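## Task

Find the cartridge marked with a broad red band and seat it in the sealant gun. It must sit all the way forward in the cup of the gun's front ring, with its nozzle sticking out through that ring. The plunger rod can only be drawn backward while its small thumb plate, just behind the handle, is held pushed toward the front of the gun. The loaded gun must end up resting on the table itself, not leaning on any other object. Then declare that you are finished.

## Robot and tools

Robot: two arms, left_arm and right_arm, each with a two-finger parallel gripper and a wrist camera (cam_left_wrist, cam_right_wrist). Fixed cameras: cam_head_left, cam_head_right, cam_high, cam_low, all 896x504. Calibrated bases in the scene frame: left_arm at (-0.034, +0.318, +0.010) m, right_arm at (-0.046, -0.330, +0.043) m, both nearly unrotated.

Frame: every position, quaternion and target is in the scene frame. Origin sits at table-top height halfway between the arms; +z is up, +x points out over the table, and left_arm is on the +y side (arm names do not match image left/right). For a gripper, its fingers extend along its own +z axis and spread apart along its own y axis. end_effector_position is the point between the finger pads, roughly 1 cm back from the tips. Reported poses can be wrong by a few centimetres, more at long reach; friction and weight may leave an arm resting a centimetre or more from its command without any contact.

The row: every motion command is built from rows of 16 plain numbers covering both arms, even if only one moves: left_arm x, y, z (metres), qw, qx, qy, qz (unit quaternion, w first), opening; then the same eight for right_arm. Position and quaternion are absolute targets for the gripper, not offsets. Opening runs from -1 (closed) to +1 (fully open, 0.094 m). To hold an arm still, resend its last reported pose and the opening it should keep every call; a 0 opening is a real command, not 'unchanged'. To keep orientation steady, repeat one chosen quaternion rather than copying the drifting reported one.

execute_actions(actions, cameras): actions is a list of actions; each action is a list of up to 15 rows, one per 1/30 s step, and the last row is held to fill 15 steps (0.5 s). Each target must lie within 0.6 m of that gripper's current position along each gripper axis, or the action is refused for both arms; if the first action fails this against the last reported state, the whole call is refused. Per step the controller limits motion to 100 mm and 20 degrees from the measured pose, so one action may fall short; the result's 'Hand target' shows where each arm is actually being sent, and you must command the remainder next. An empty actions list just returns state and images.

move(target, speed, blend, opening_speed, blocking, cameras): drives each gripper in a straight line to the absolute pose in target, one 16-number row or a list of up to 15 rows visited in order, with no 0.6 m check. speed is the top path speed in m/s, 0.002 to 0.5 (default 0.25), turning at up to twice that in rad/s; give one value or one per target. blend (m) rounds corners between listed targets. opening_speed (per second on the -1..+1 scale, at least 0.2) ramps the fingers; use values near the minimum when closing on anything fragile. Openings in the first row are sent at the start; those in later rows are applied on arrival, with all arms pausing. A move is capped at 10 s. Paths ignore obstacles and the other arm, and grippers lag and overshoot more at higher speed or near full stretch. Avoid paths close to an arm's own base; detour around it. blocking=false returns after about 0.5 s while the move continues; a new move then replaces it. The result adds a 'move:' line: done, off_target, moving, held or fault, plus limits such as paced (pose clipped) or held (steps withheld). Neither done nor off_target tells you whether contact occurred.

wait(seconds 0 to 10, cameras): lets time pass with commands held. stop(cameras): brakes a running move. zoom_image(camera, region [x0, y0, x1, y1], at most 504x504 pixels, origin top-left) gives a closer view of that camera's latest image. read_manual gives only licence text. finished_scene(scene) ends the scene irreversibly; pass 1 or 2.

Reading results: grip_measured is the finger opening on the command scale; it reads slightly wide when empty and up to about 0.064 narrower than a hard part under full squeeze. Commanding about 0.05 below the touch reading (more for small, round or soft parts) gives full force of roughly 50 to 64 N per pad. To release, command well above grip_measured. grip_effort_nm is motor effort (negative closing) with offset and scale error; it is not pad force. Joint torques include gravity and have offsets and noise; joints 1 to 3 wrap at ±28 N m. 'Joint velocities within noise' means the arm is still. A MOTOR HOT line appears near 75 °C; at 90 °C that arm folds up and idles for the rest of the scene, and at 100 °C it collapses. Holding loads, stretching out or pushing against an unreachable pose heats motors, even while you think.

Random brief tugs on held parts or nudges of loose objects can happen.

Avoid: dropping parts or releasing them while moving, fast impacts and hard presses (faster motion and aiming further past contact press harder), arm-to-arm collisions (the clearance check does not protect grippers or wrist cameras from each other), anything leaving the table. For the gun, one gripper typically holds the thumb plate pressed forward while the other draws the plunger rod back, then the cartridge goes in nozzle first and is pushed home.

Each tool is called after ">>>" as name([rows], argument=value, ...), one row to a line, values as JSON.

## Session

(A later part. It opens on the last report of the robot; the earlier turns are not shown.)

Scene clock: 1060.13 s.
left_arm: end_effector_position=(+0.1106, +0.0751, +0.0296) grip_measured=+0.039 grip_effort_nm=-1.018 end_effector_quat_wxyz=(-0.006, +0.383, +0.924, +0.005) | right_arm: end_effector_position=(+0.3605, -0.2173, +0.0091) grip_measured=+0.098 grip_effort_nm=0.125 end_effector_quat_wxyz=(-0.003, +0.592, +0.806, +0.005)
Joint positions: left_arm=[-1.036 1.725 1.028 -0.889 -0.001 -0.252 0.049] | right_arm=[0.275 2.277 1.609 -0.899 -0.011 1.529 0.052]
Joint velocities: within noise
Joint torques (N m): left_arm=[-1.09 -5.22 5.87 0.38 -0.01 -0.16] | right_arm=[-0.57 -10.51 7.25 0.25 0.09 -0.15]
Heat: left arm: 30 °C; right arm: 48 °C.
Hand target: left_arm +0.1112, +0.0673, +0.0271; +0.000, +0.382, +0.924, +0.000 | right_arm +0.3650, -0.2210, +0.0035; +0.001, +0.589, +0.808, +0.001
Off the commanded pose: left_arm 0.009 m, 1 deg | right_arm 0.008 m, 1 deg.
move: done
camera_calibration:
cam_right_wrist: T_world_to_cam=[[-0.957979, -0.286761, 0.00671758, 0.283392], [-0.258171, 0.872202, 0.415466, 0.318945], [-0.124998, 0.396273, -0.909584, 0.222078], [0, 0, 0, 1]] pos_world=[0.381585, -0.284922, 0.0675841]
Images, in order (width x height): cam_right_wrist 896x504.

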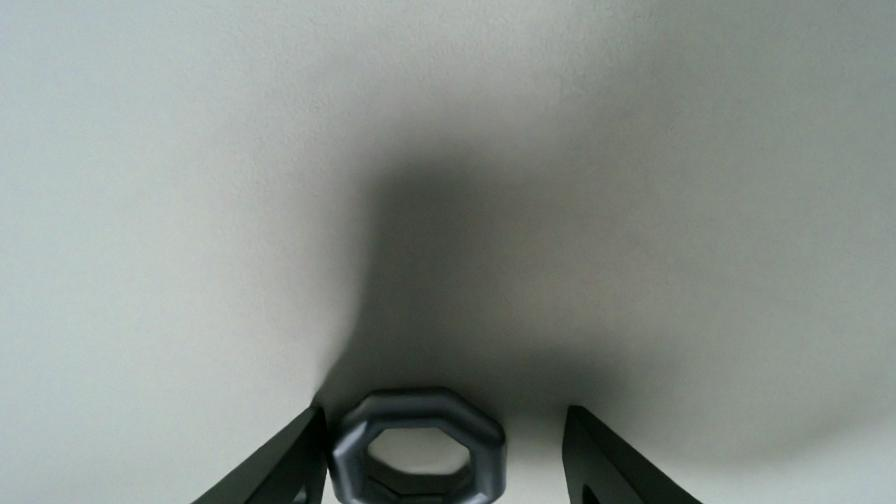

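>>> move([
  [0.111,0.067,0.027,0.0,0.3827,0.9239,0.0,-0.2,0.365,-0.221,0.006,0.0,0.5878,0.8090,0.0,-0.6],
], speed=0.05, opening_speed=0.6, cameras=["cam_right_wrist"])

Scene clock: 1070.53 s.
left_arm: end_effector_position=(+0.1106, +0.0751, +0.0296) grip_measured=+0.039 grip_effort_nm=-1.013 end_effector_quat_wxyz=(-0.006, +0.383, +0.924, +0.005) | right_arm: end_effector_position=(+0.3609, -0.2172, +0.0091) grip_measured=-0.242 grip_effort_nm=-1.009 end_effector_quat_wxyz=(-0.003, +0.591, +0.807, +0.005)
Joint positions: left_arm=[-1.036 1.725 1.028 -0.889 -0.001 -0.252 0.049] | right_arm=[0.275 2.277 1.609 -0.897 -0.011 1.528 0.036]
Joint velocities: within noise
Joint torques (N m): left_arm=[-1.02 -5.27 5.83 0.32 0.03 -0.11] | right_arm=[-0.57 -10.8 7.65 0.13 0.09 -0.18]
Heat: left arm: 30 °C; right arm: 48 °C.
Hand target: left_arm +0.1110, +0.0672, +0.0271; +0.000, +0.383, +0.924, +0.000 | right_arm +0.3649, -0.2210, +0.0060; +0.000, +0.588, +0.809, +0.000
Off the commanded pose: left_arm 0.009 m, 1 deg | right_arm 0.006 m, 1 deg.
move: done
camera_calibration:
cam_right_wrist: T_world_to_cam=[[-0.957547, -0.288232, 0.00516738, 0.283312], [-0.260132, 0.87164, 0.415423, 0.319539], [-0.124242, 0.396442, -0.909614, 0.22185], [0, 0, 0, 1]] pos_world=[0.38197, -0.284814, 0.0675901]
Images, in order (width x height): cam_right_wrist 896x504.

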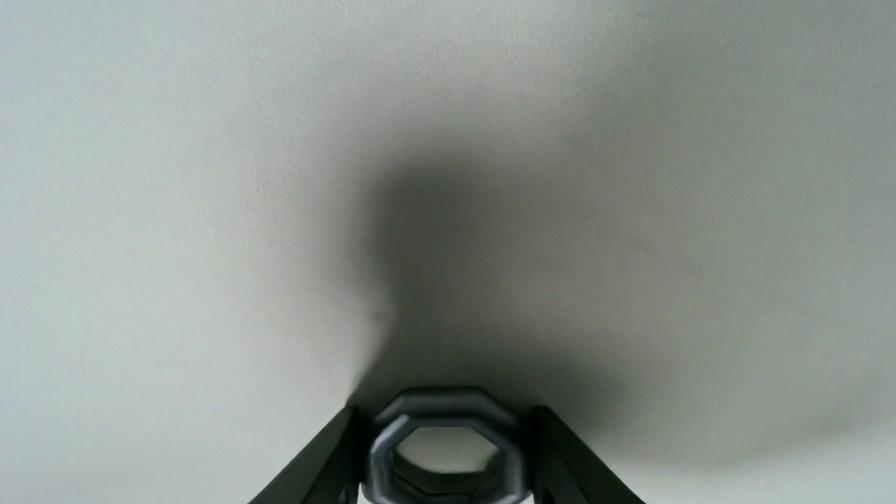

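>>> move([
  [0.111,0.067,0.15,0.0,0.3827,0.9239,0.0,-0.2,0.365,-0.221,0.006,0.0,0.5878,0.8090,0.0,-0.6],
  [0.225,0.112,0.15,0.0846,0.5846,0.8046,-0.0614,-0.2,0.365,-0.221,0.006,0.0,0.5878,0.8090,0.0,-0.6],
], speed=0.1)

Scene clock: 1097.57 s.
left_arm: end_effector_position=(+0.2110, +0.1256, +0.1306) grip_measured=+0.039 grip_effort_nm=-1.018 end_effector_quat_wxyz=(+0.031, +0.578, +0.814, -0.046) | right_arm: end_effector_position=(+0.3609, -0.2172, +0.0091) grip_measured=-0.242 grip_effort_nm=-1.004 end_effector_quat_wxyz=(-0.003, +0.591, +0.807, +0.005)
Joint positions: left_arm=[-0.614 1.664 1.37 -1.216 0.092 0.616 0.049] | right_arm=[0.275 2.277 1.609 -0.897 -0.011 1.528 0.036]
Joint velocities: within noise
Joint torques (N m): left_arm=[0.24 -8.46 8.4 0.64 0.4 0.16] | right_arm=[-0.57 -10.8 7.65 0.13 0.09 -0.17]
Heat: left arm: 31 °C; right arm: 48 °C.
Hand target: left_arm +0.2228, +0.1108, +0.1500; +0.083, +0.583, +0.805, -0.064 | right_arm +0.3648, -0.2210, +0.0060; +0.000, +0.588, +0.809, +0.000
Off the commanded pose: left_arm 0.028 m, 7 deg | right_arm 0.006 m, 1 deg.
move: off_target (left_arm)
camera_calibration:
cam_left_wrist: T_world_to_cam=[[-0.940877, -0.337089, 0.0334933, 0.235271], [-0.300847, 0.876956, 0.374752, -0.0606029], [-0.155697, 0.342519, -0.92652, 0.199369], [0, 0, 0, 1]] pos_world=[0.23417, 0.0641656, 0.19955]
cam_right_wrist: T_world_to_cam=[[-0.957547, -0.288232, 0.00516738, 0.283312], [-0.260132, 0.87164, 0.415423, 0.319539], [-0.124242, 0.396442, -0.909614, 0.22185], [0, 0, 0, 1]] pos_world=[0.38197, -0.284814, 0.0675901]

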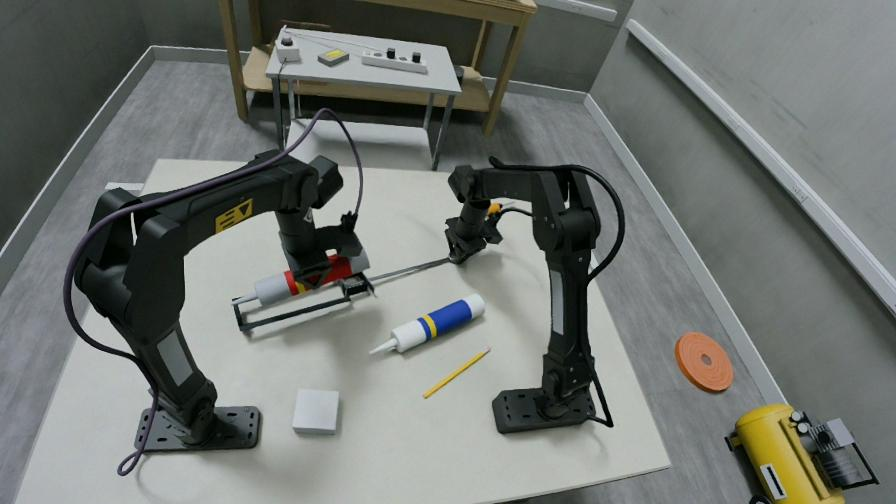

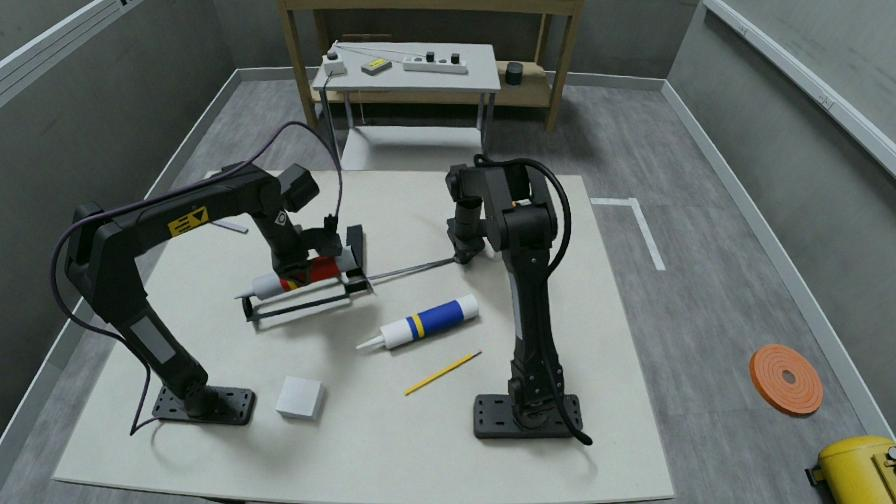

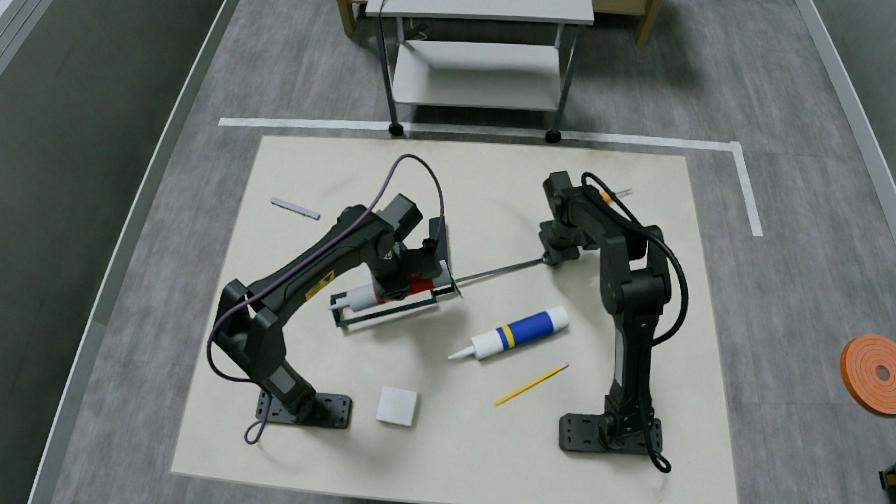

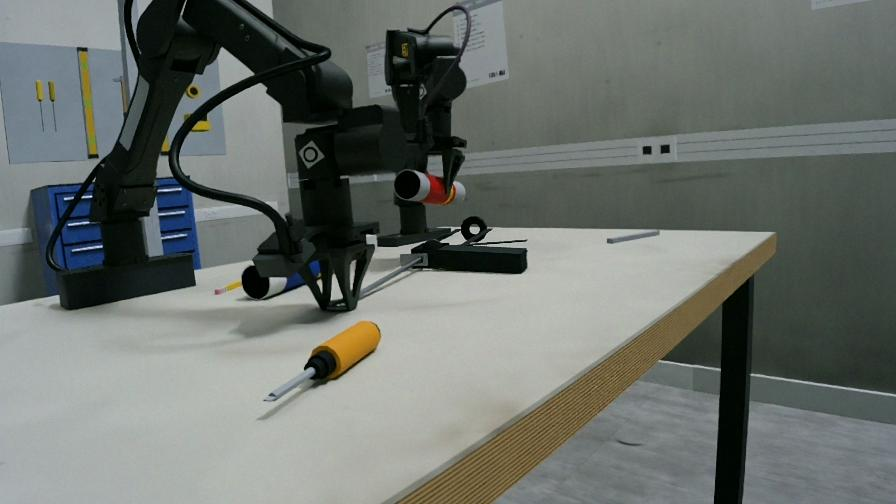

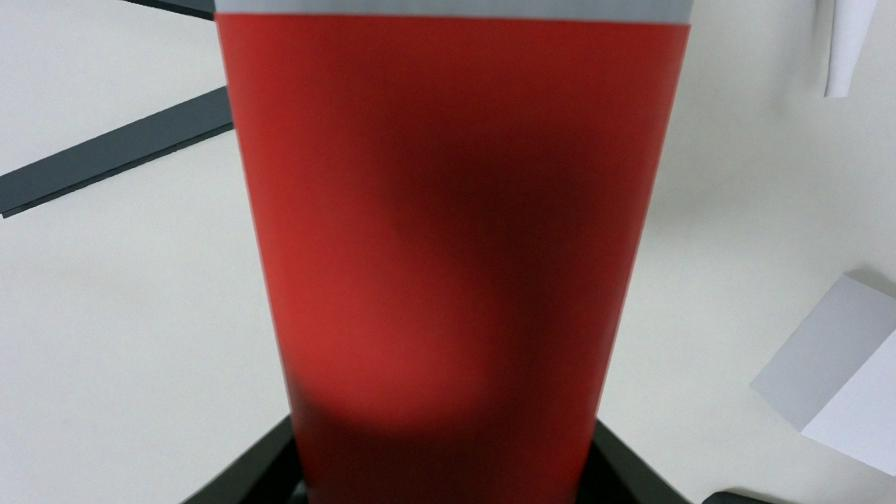

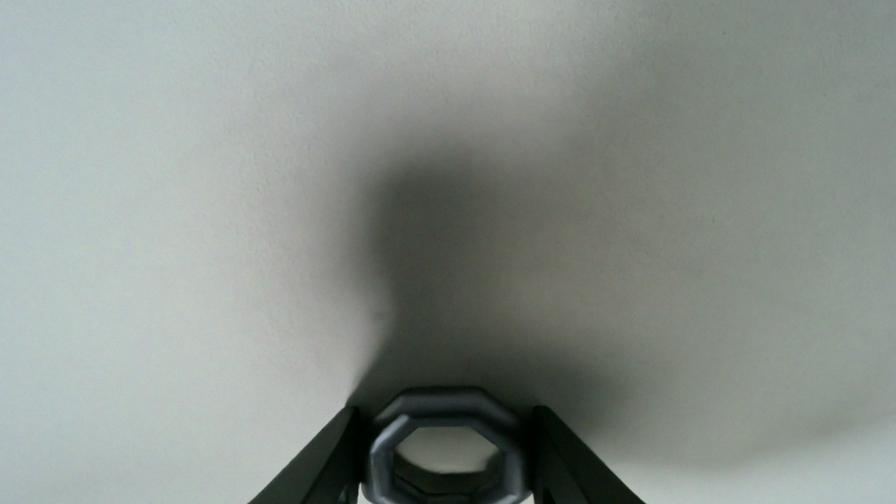

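>>> move([
  [0.236,0.101,0.100,0.1196,0.5813,0.8001,-0.0869,-0.2,0.365,-0.221,0.006,0.0,0.5878,0.8090,0.0,-0.6],
], speed=0.08, cameras=["cam_high","cam_head_left","cam_head_right","cam_low","cam_left_wrist"])

>>> zoom_image(camera="cam_high", region=[310, 250, 490, 350])

>>> zoom_image(camera="cam_head_left", region=[210, 240, 400, 350])

>>> zoom_image(camera="cam_head_right", region=[220, 230, 400, 340])

>>> zoom_image(camera="cam_low", region=[380, 180, 540, 290])

Scene clock: 1118.93 s.
left_arm: end_effector_position=(+0.2252, +0.1167, +0.0899) grip_measured=+0.039 grip_effort_nm=-1.023 end_effector_quat_wxyz=(+0.078, +0.576, +0.811, -0.067) | right_arm: end_effector_position=(+0.3609, -0.2172, +0.0091) grip_measured=-0.242 grip_effort_nm=-1.004 end_effector_quat_wxyz=(-0.003, +0.591, +0.807, +0.005)
Joint positions: left_arm=[-0.586 1.664 1.194 -0.947 0.138 0.636 0.049] | right_arm=[0.275 2.277 1.609 -0.897 -0.011 1.528 0.036]
Joint velocities: within noise
Joint torques (N m): left_arm=[0.43 -7.45 6.38 0.95 0.49 0.17] | right_arm=[-0.57 -10.8 7.64 0.13 0.09 -0.17]
Heat: left arm: 32 °C; right arm: 48 °C.
Hand target: left_arm +0.2357, +0.1030, +0.1000; +0.118, +0.580, +0.801, -0.086 | right_arm +0.3648, -0.2210, +0.0060; +0.000, +0.588, +0.809, +0.000
Off the commanded pose: left_arm 0.022 m, 5 deg | right_arm 0.006 m, 1 deg.
move: off_target (left_arm)
camera_calibration:
cam_left_wrist: T_world_to_cam=[[-0.941131, -0.337762, 0.0137826, 0.248897], [-0.320811, 0.905264, 0.278528, -0.0233951], [-0.106553, 0.25771, -0.960329, 0.168861], [0, 0, 0, 1]] pos_world=[0.244732, 0.0617296, 0.165248]
Images, in order (width x height): cam_head_left 896x504, cam_head_right 896x504, cam_high 896x504, cam_low 896x504, cam_left_wrist 896x504.

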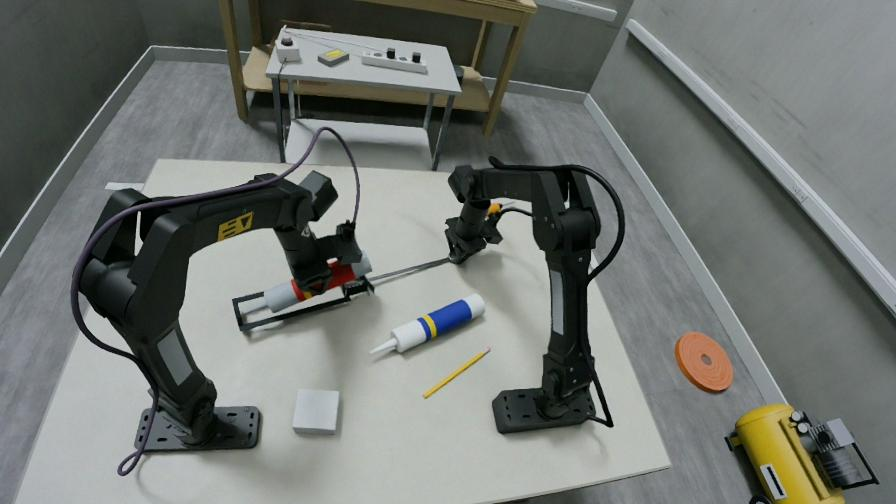

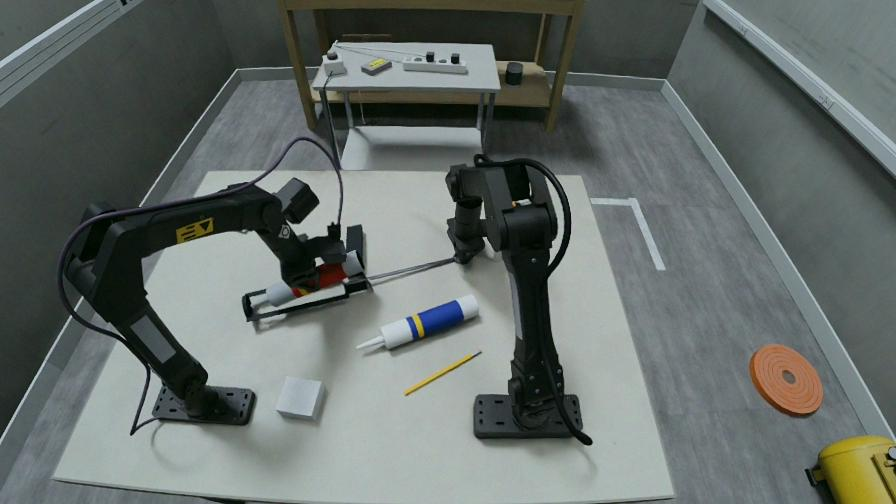

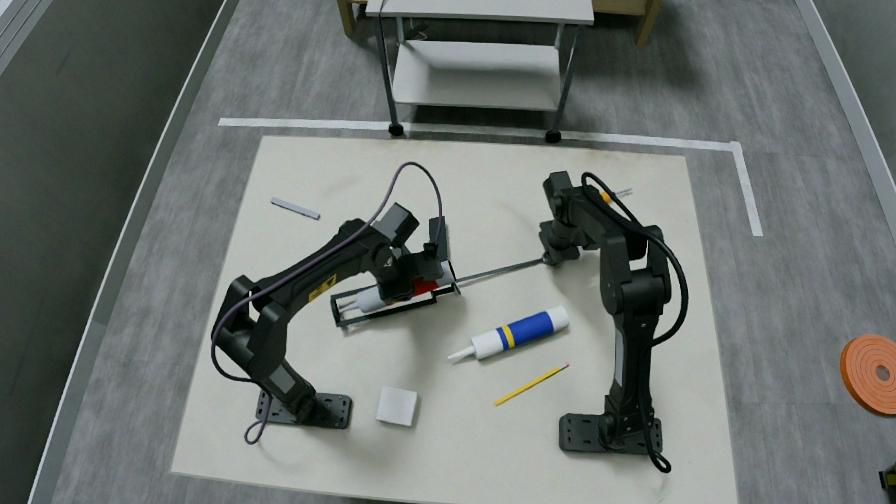

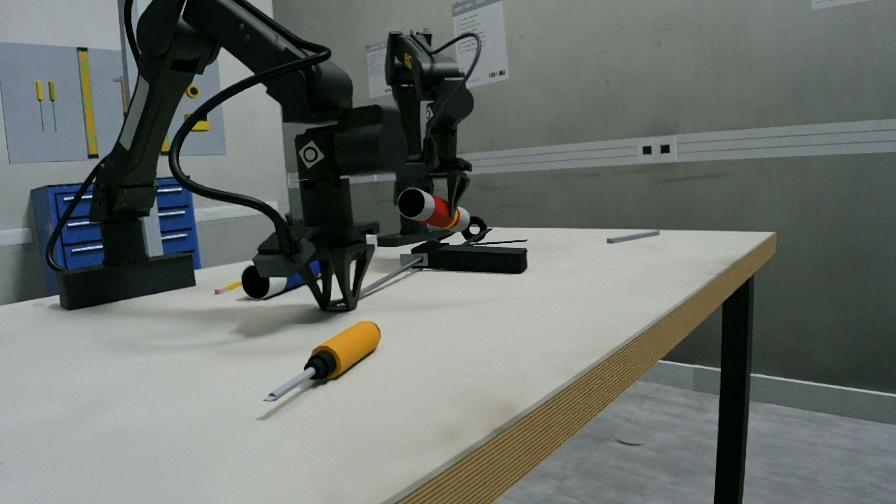

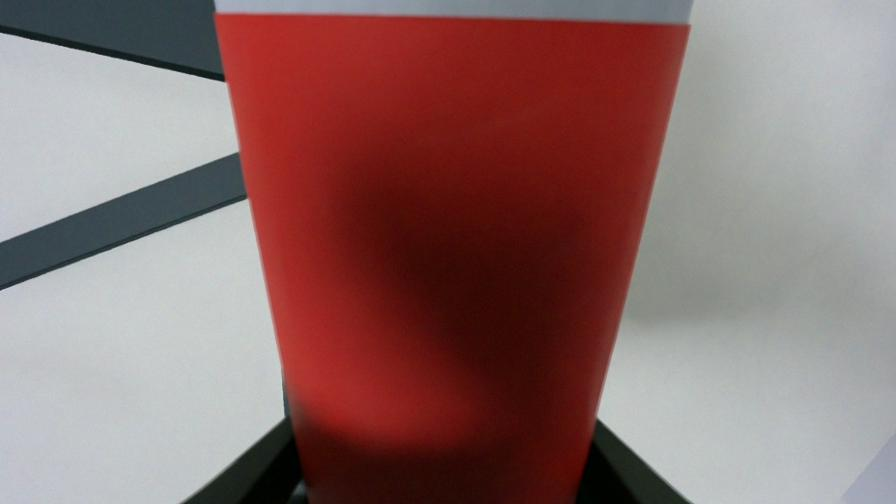

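Scaled by 2.800 from the camera's 896x504 image, which has a finer 1280x720 frame.

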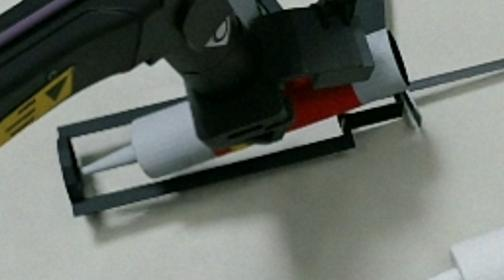

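Scaled by 2.653 from the camera's 896x504 image, which has a finer 1280x720 frame.

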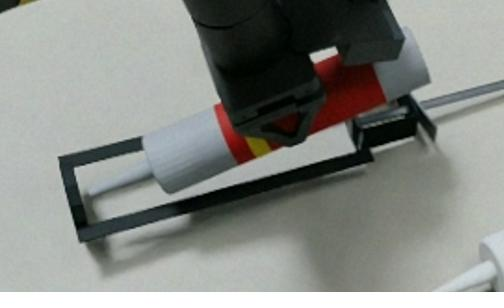

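Scaled by 2.800 from the camera's 896x504 image, which has a finer 1280x720 frame.

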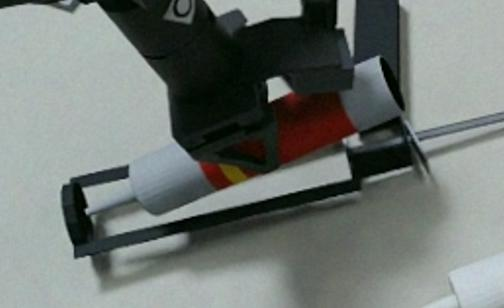

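Scaled by 3.150 from the camera's 896x504 image, which has a finer 1280x720 frame.

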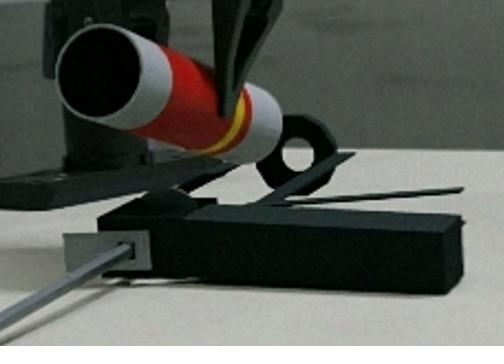

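>>> zoom_image(camera="cam_high", region=[320, 280, 400, 340])

>>> zoom_image(camera="cam_head_left", region=[220, 280, 300, 340])

>>> zoom_image(camera="cam_head_right", region=[230, 280, 310, 340])

>>> zoom_image(camera="cam_low", region=[440, 200, 520, 260])

Scaled by 6.300 from the camera's 896x504 image, which has a finer 1280x720 frame.

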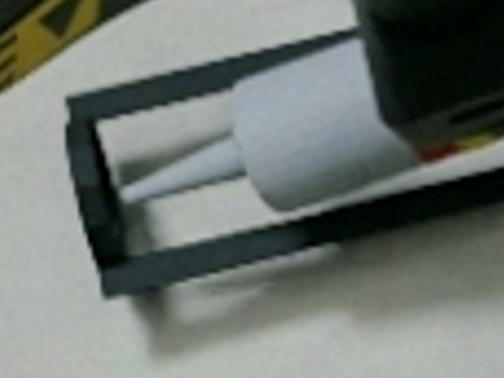

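Scaled by 6.300 from the camera's 896x504 image, which has a finer 1280x720 frame.

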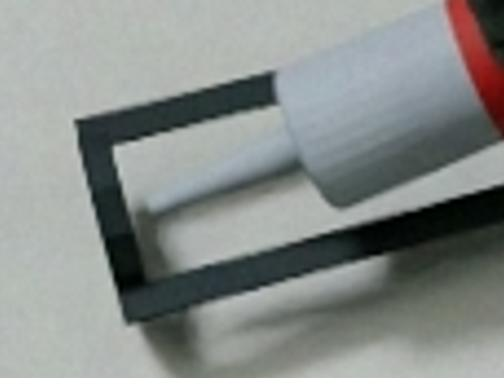

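Scaled by 6.300 from the camera's 896x504 image, which has a finer 1280x720 frame.

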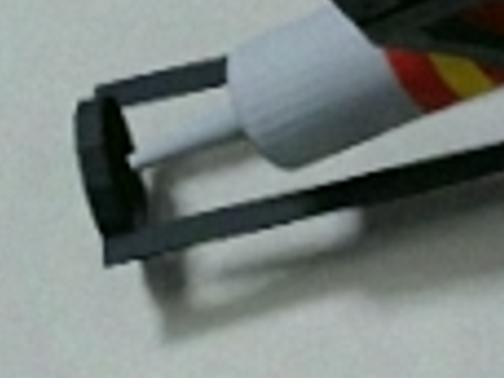

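Scaled by 6.300 from the camera's 896x504 image, which has a finer 1280x720 frame.

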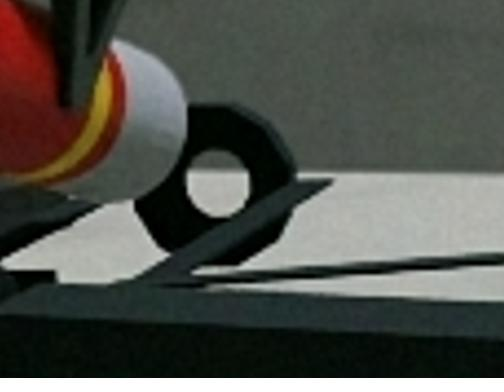

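>>> execute_actions(actions=[])

Scene clock: 1184.20 s.
left_arm: end_effector_position=(+0.2252, +0.1167, +0.0899) grip_measured=+0.039 grip_effort_nm=-1.023 end_effector_quat_wxyz=(+0.078, +0.576, +0.811, -0.067) | right_arm: end_effector_position=(+0.3609, -0.2172, +0.0091) grip_measured=-0.242 grip_effort_nm=-1.004 end_effector_quat_wxyz=(-0.003, +0.591, +0.807, +0.005)
Joint positions: left_arm=[-0.586 1.664 1.194 -0.947 0.138 0.636 0.049] | right_arm=[0.275 2.277 1.609 -0.897 -0.011 1.528 0.036]
Joint velocities: within noise
Joint torques (N m): left_arm=[0.44 -7.35 6.43 0.95 0.5 0.17] | right_arm=[-0.57 -10.81 7.65 0.13 0.09 -0.17]
Heat: left arm: 31 °C; right arm: 47 °C.
Hand target: left_arm +0.2357, +0.1030, +0.1000; +0.118, +0.580, +0.801, -0.086 | right_arm +0.3648, -0.2210, +0.0060; +0.000, +0.588, +0.809, +0.000
Tool commands: left_gripper/opening=-0.2 right_gripper/opening=-0.6
Off the commanded pose: left_arm 0.022 m, 5 deg | right_arm 0.006 m, 1 deg.
camera_calibration:
cam_left_wrist: T_world_to_cam=[[-0.941131, -0.337762, 0.0137826, 0.248897], [-0.320811, 0.905264, 0.278528, -0.0233951], [-0.106553, 0.25771, -0.960329, 0.168861], [0, 0, 0, 1]] pos_world=[0.244732, 0.0617296, 0.165248]
cam_right_wrist: T_world_to_cam=[[-0.957547, -0.288232, 0.00516738, 0.283312], [-0.260132, 0.87164, 0.415423, 0.319539], [-0.124242, 0.396442, -0.909614, 0.22185], [0, 0, 0, 1]] pos_world=[0.38197, -0.284814, 0.0675901]

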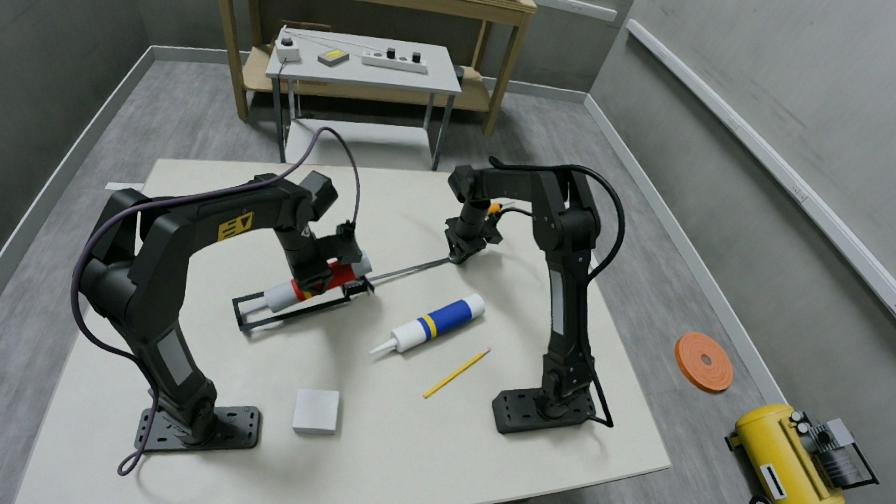

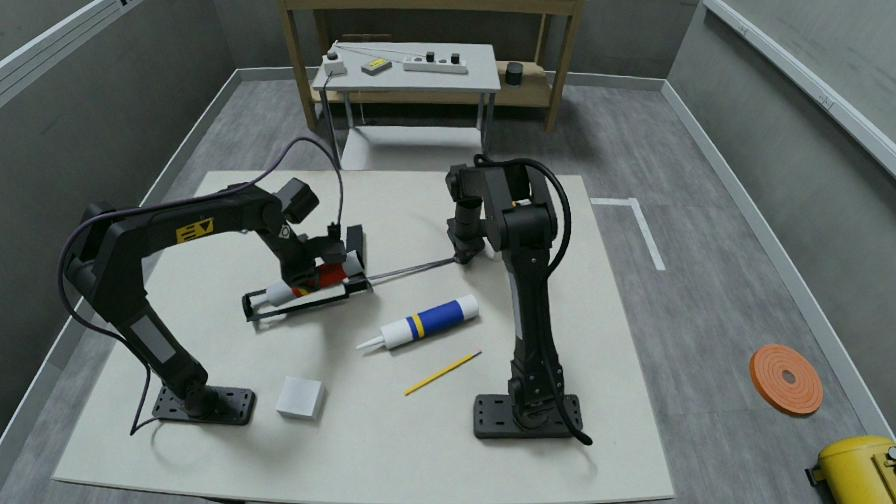

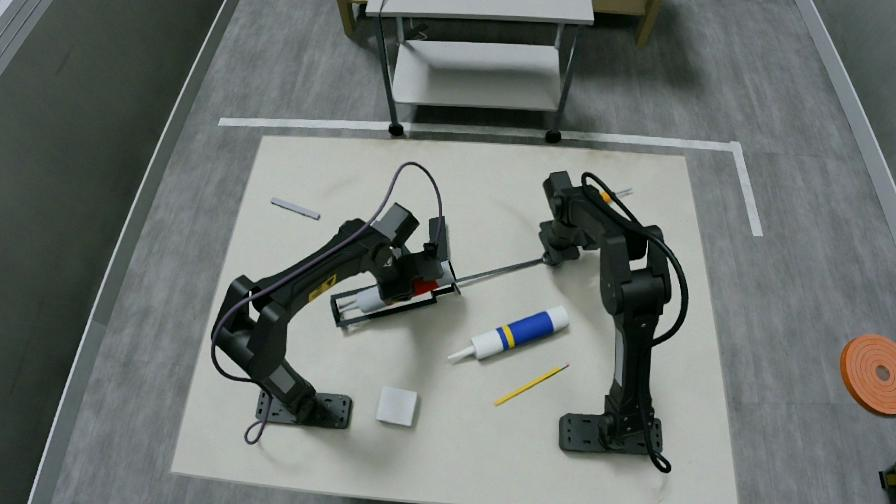

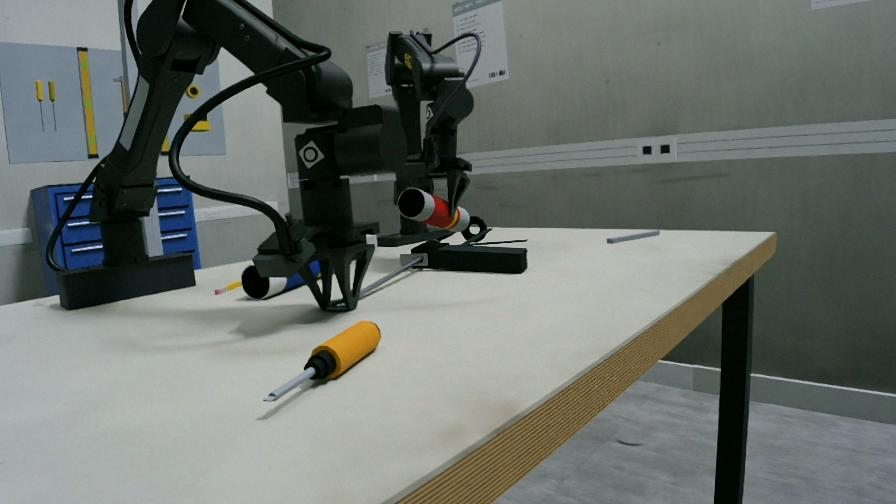

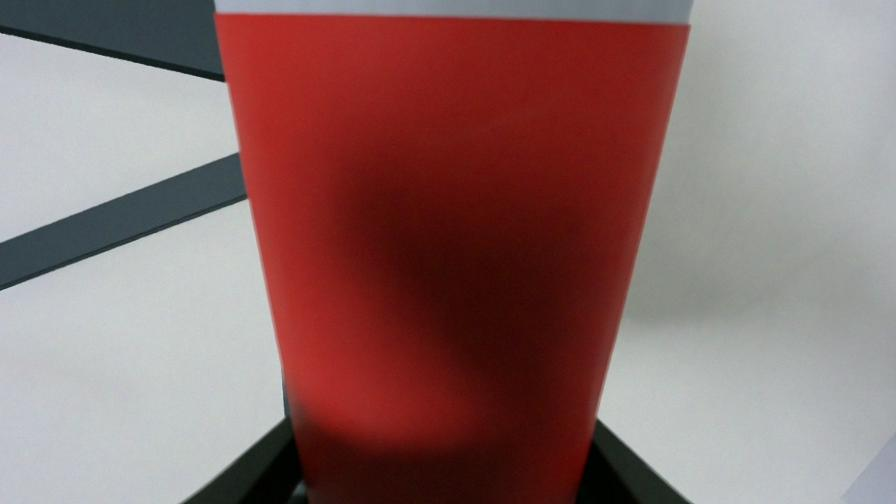

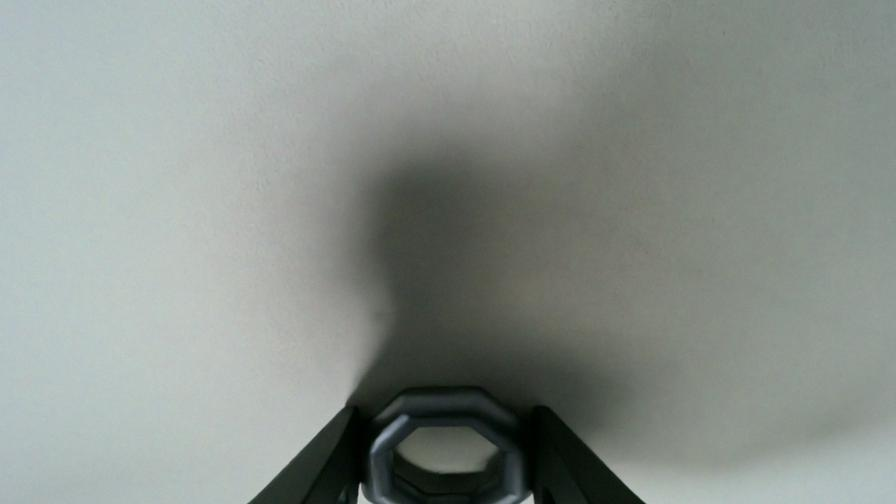

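>>> move(target=[0.235,0.103,0.085,0.1196,0.5813,0.8001,-0.0869,-0.2,0.365,-0.221,0.006,0,0.5878,0.8090,0,-0.6], speed=0.04)

>>> zoom_image(camera="cam_low", region=[440, 200, 520, 260])

>>> zoom_image(camera="cam_high", region=[320, 280, 400, 340])

>>> zoom_image(camera="cam_head_right", region=[230, 280, 310, 340])

Scene clock: 1210.97 s.
left_arm: end_effector_position=(+0.2245, +0.1171, +0.0783) grip_measured=+0.039 grip_effort_nm=-1.023 end_effector_quat_wxyz=(+0.083, +0.582, +0.806, -0.066) | right_arm: end_effector_position=(+0.3609, -0.2172, +0.0091) grip_measured=-0.242 grip_effort_nm=-1.009 end_effector_quat_wxyz=(-0.003, +0.591, +0.807, +0.005)
Joint positions: left_arm=[-0.586 1.664 1.145 -0.889 0.138 0.65 0.049] | right_arm=[0.275 2.277 1.609 -0.897 -0.011 1.528 0.036]
Joint velocities: within noise
Joint torques (N m): left_arm=[0.55 -6.75 6.19 1 0.49 0.17] | right_arm=[-0.57 -10.8 7.66 0.13 0.09 -0.17]
Heat: left arm: 31 °C; right arm: 47 °C.
Hand target: left_arm +0.2349, +0.1036, +0.0859; +0.120, +0.585, +0.797, -0.086 | right_arm +0.3648, -0.2210, +0.0060; +0.000, +0.588, +0.809, +0.000
Off the commanded pose: left_arm 0.019 m, 5 deg | right_arm 0.006 m, 1 deg.
move: off_target (left_arm)
camera_calibration:
cam_left_wrist: T_world_to_cam=[[-0.945706, -0.32498, 0.00539235, 0.248724], [-0.311416, 0.910737, 0.271254, -0.0230093], [-0.0930629, 0.254847, -0.962493, 0.15497], [0, 0, 0, 1]] pos_world=[0.242476, 0.0622921, 0.154057]
cam_right_wrist: T_world_to_cam=[[-0.957547, -0.288232, 0.00516738, 0.283312], [-0.260132, 0.87164, 0.415423, 0.319539], [-0.124242, 0.396442, -0.909614, 0.22185], [0, 0, 0, 1]] pos_world=[0.38197, -0.284814, 0.0675901]

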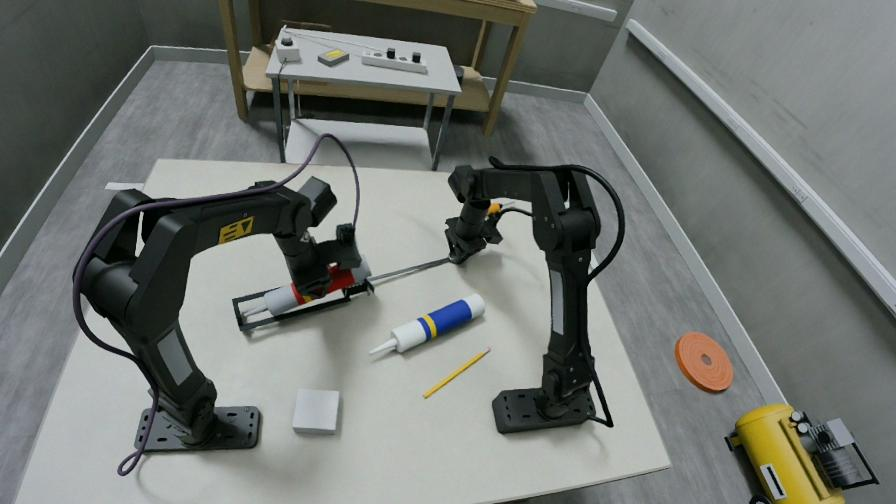

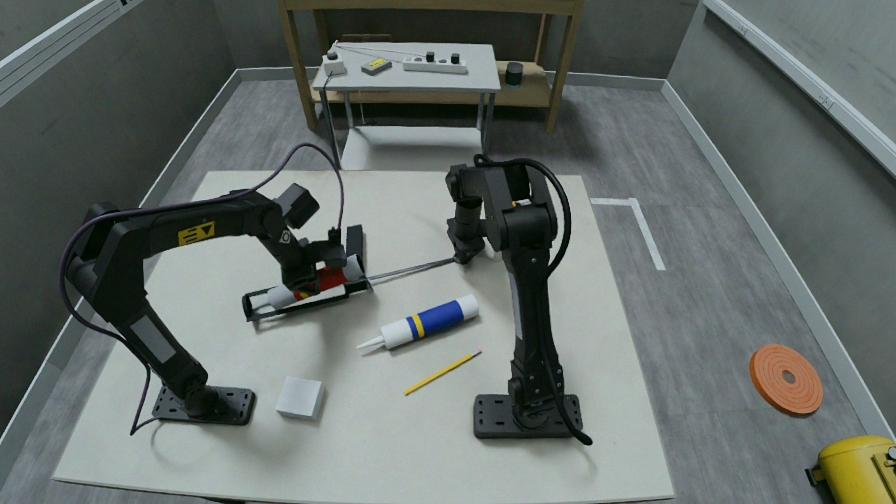

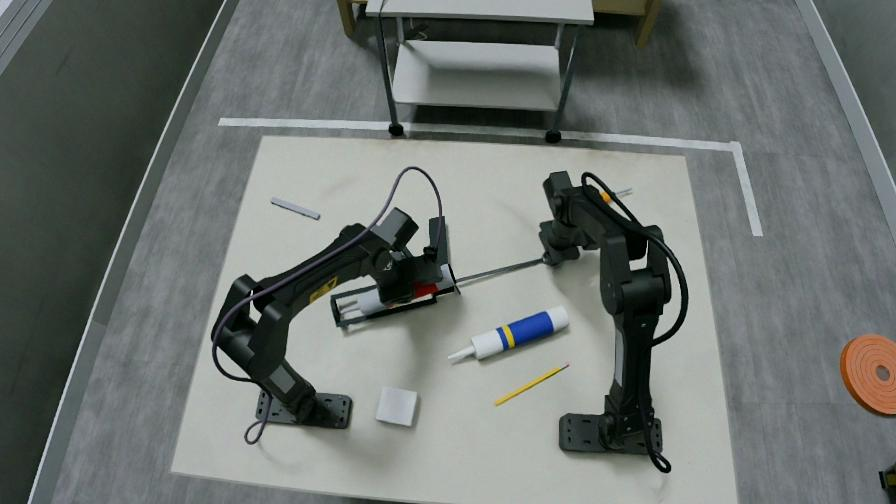

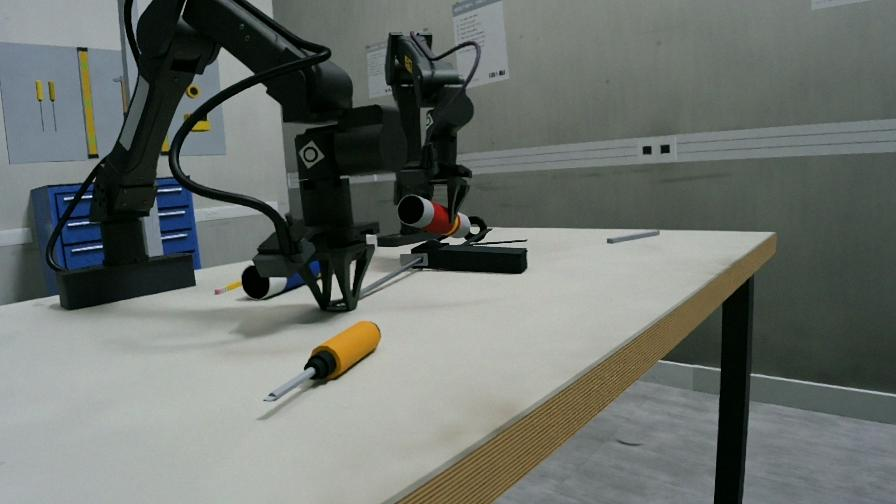

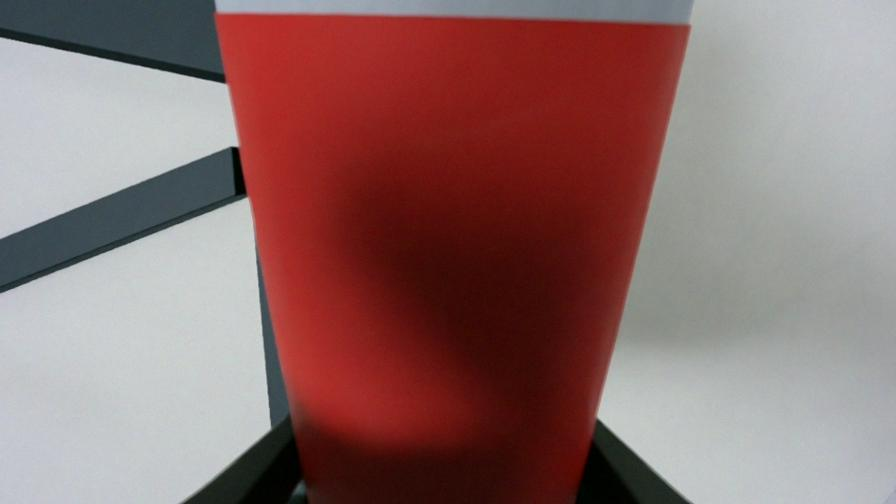

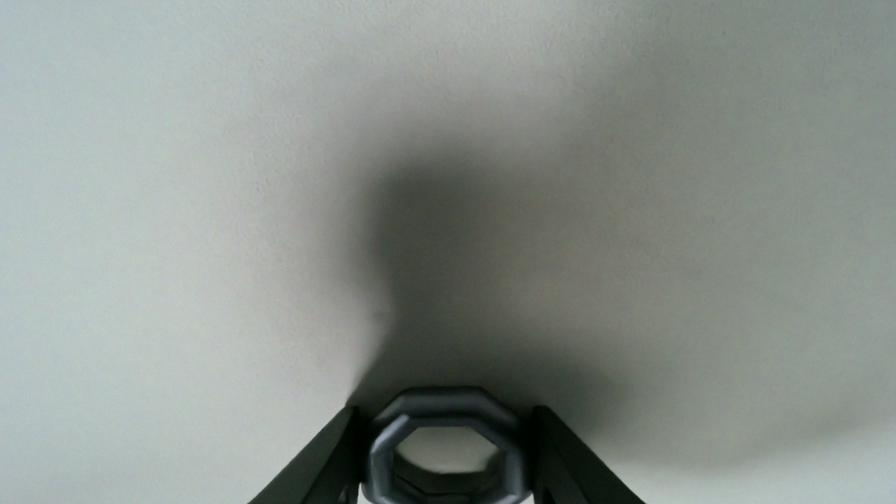

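Scaled by 6.300 from the camera's 896x504 image, which has a finer 1280x720 frame.

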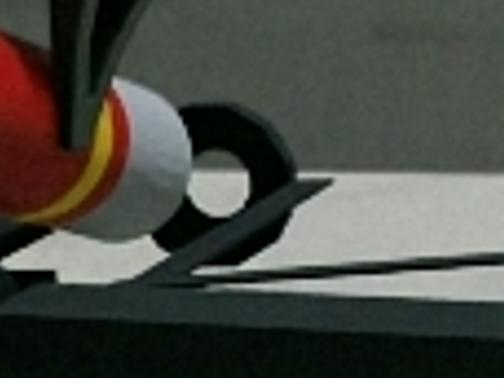

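Scaled by 6.300 from the camera's 896x504 image, which has a finer 1280x720 frame.

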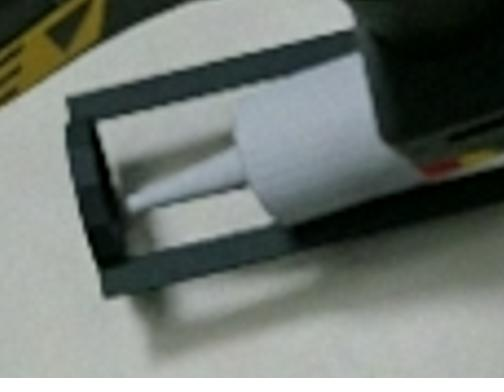

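Scaled by 6.300 from the camera's 896x504 image, which has a finer 1280x720 frame.

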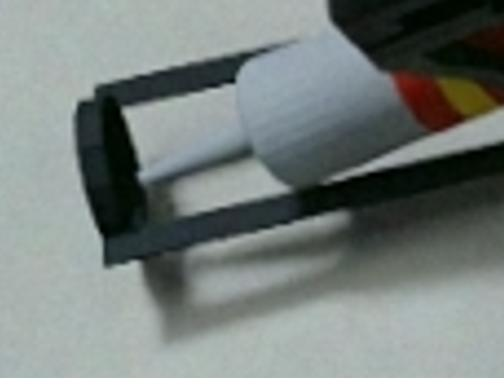

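>>> zoom_image(camera="cam_head_left", region=[220, 280, 300, 340])

>>> zoom_image(camera="cam_low", region=[380, 180, 540, 300])

Scaled by 6.300 from the camera's 896x504 image, which has a finer 1280x720 frame.

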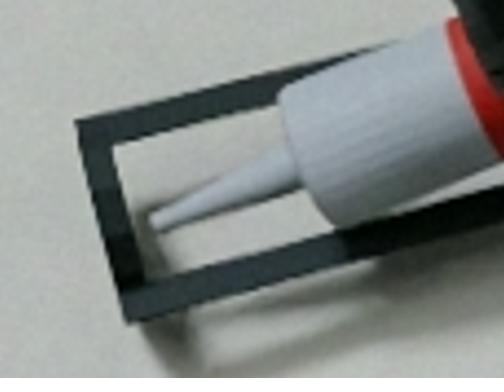

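Scaled by 3.150 from the camera's 896x504 image, which has a finer 1280x720 frame.

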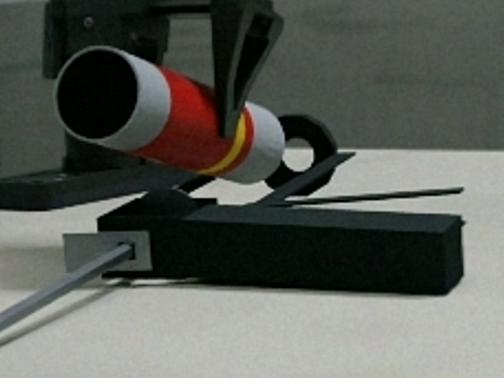

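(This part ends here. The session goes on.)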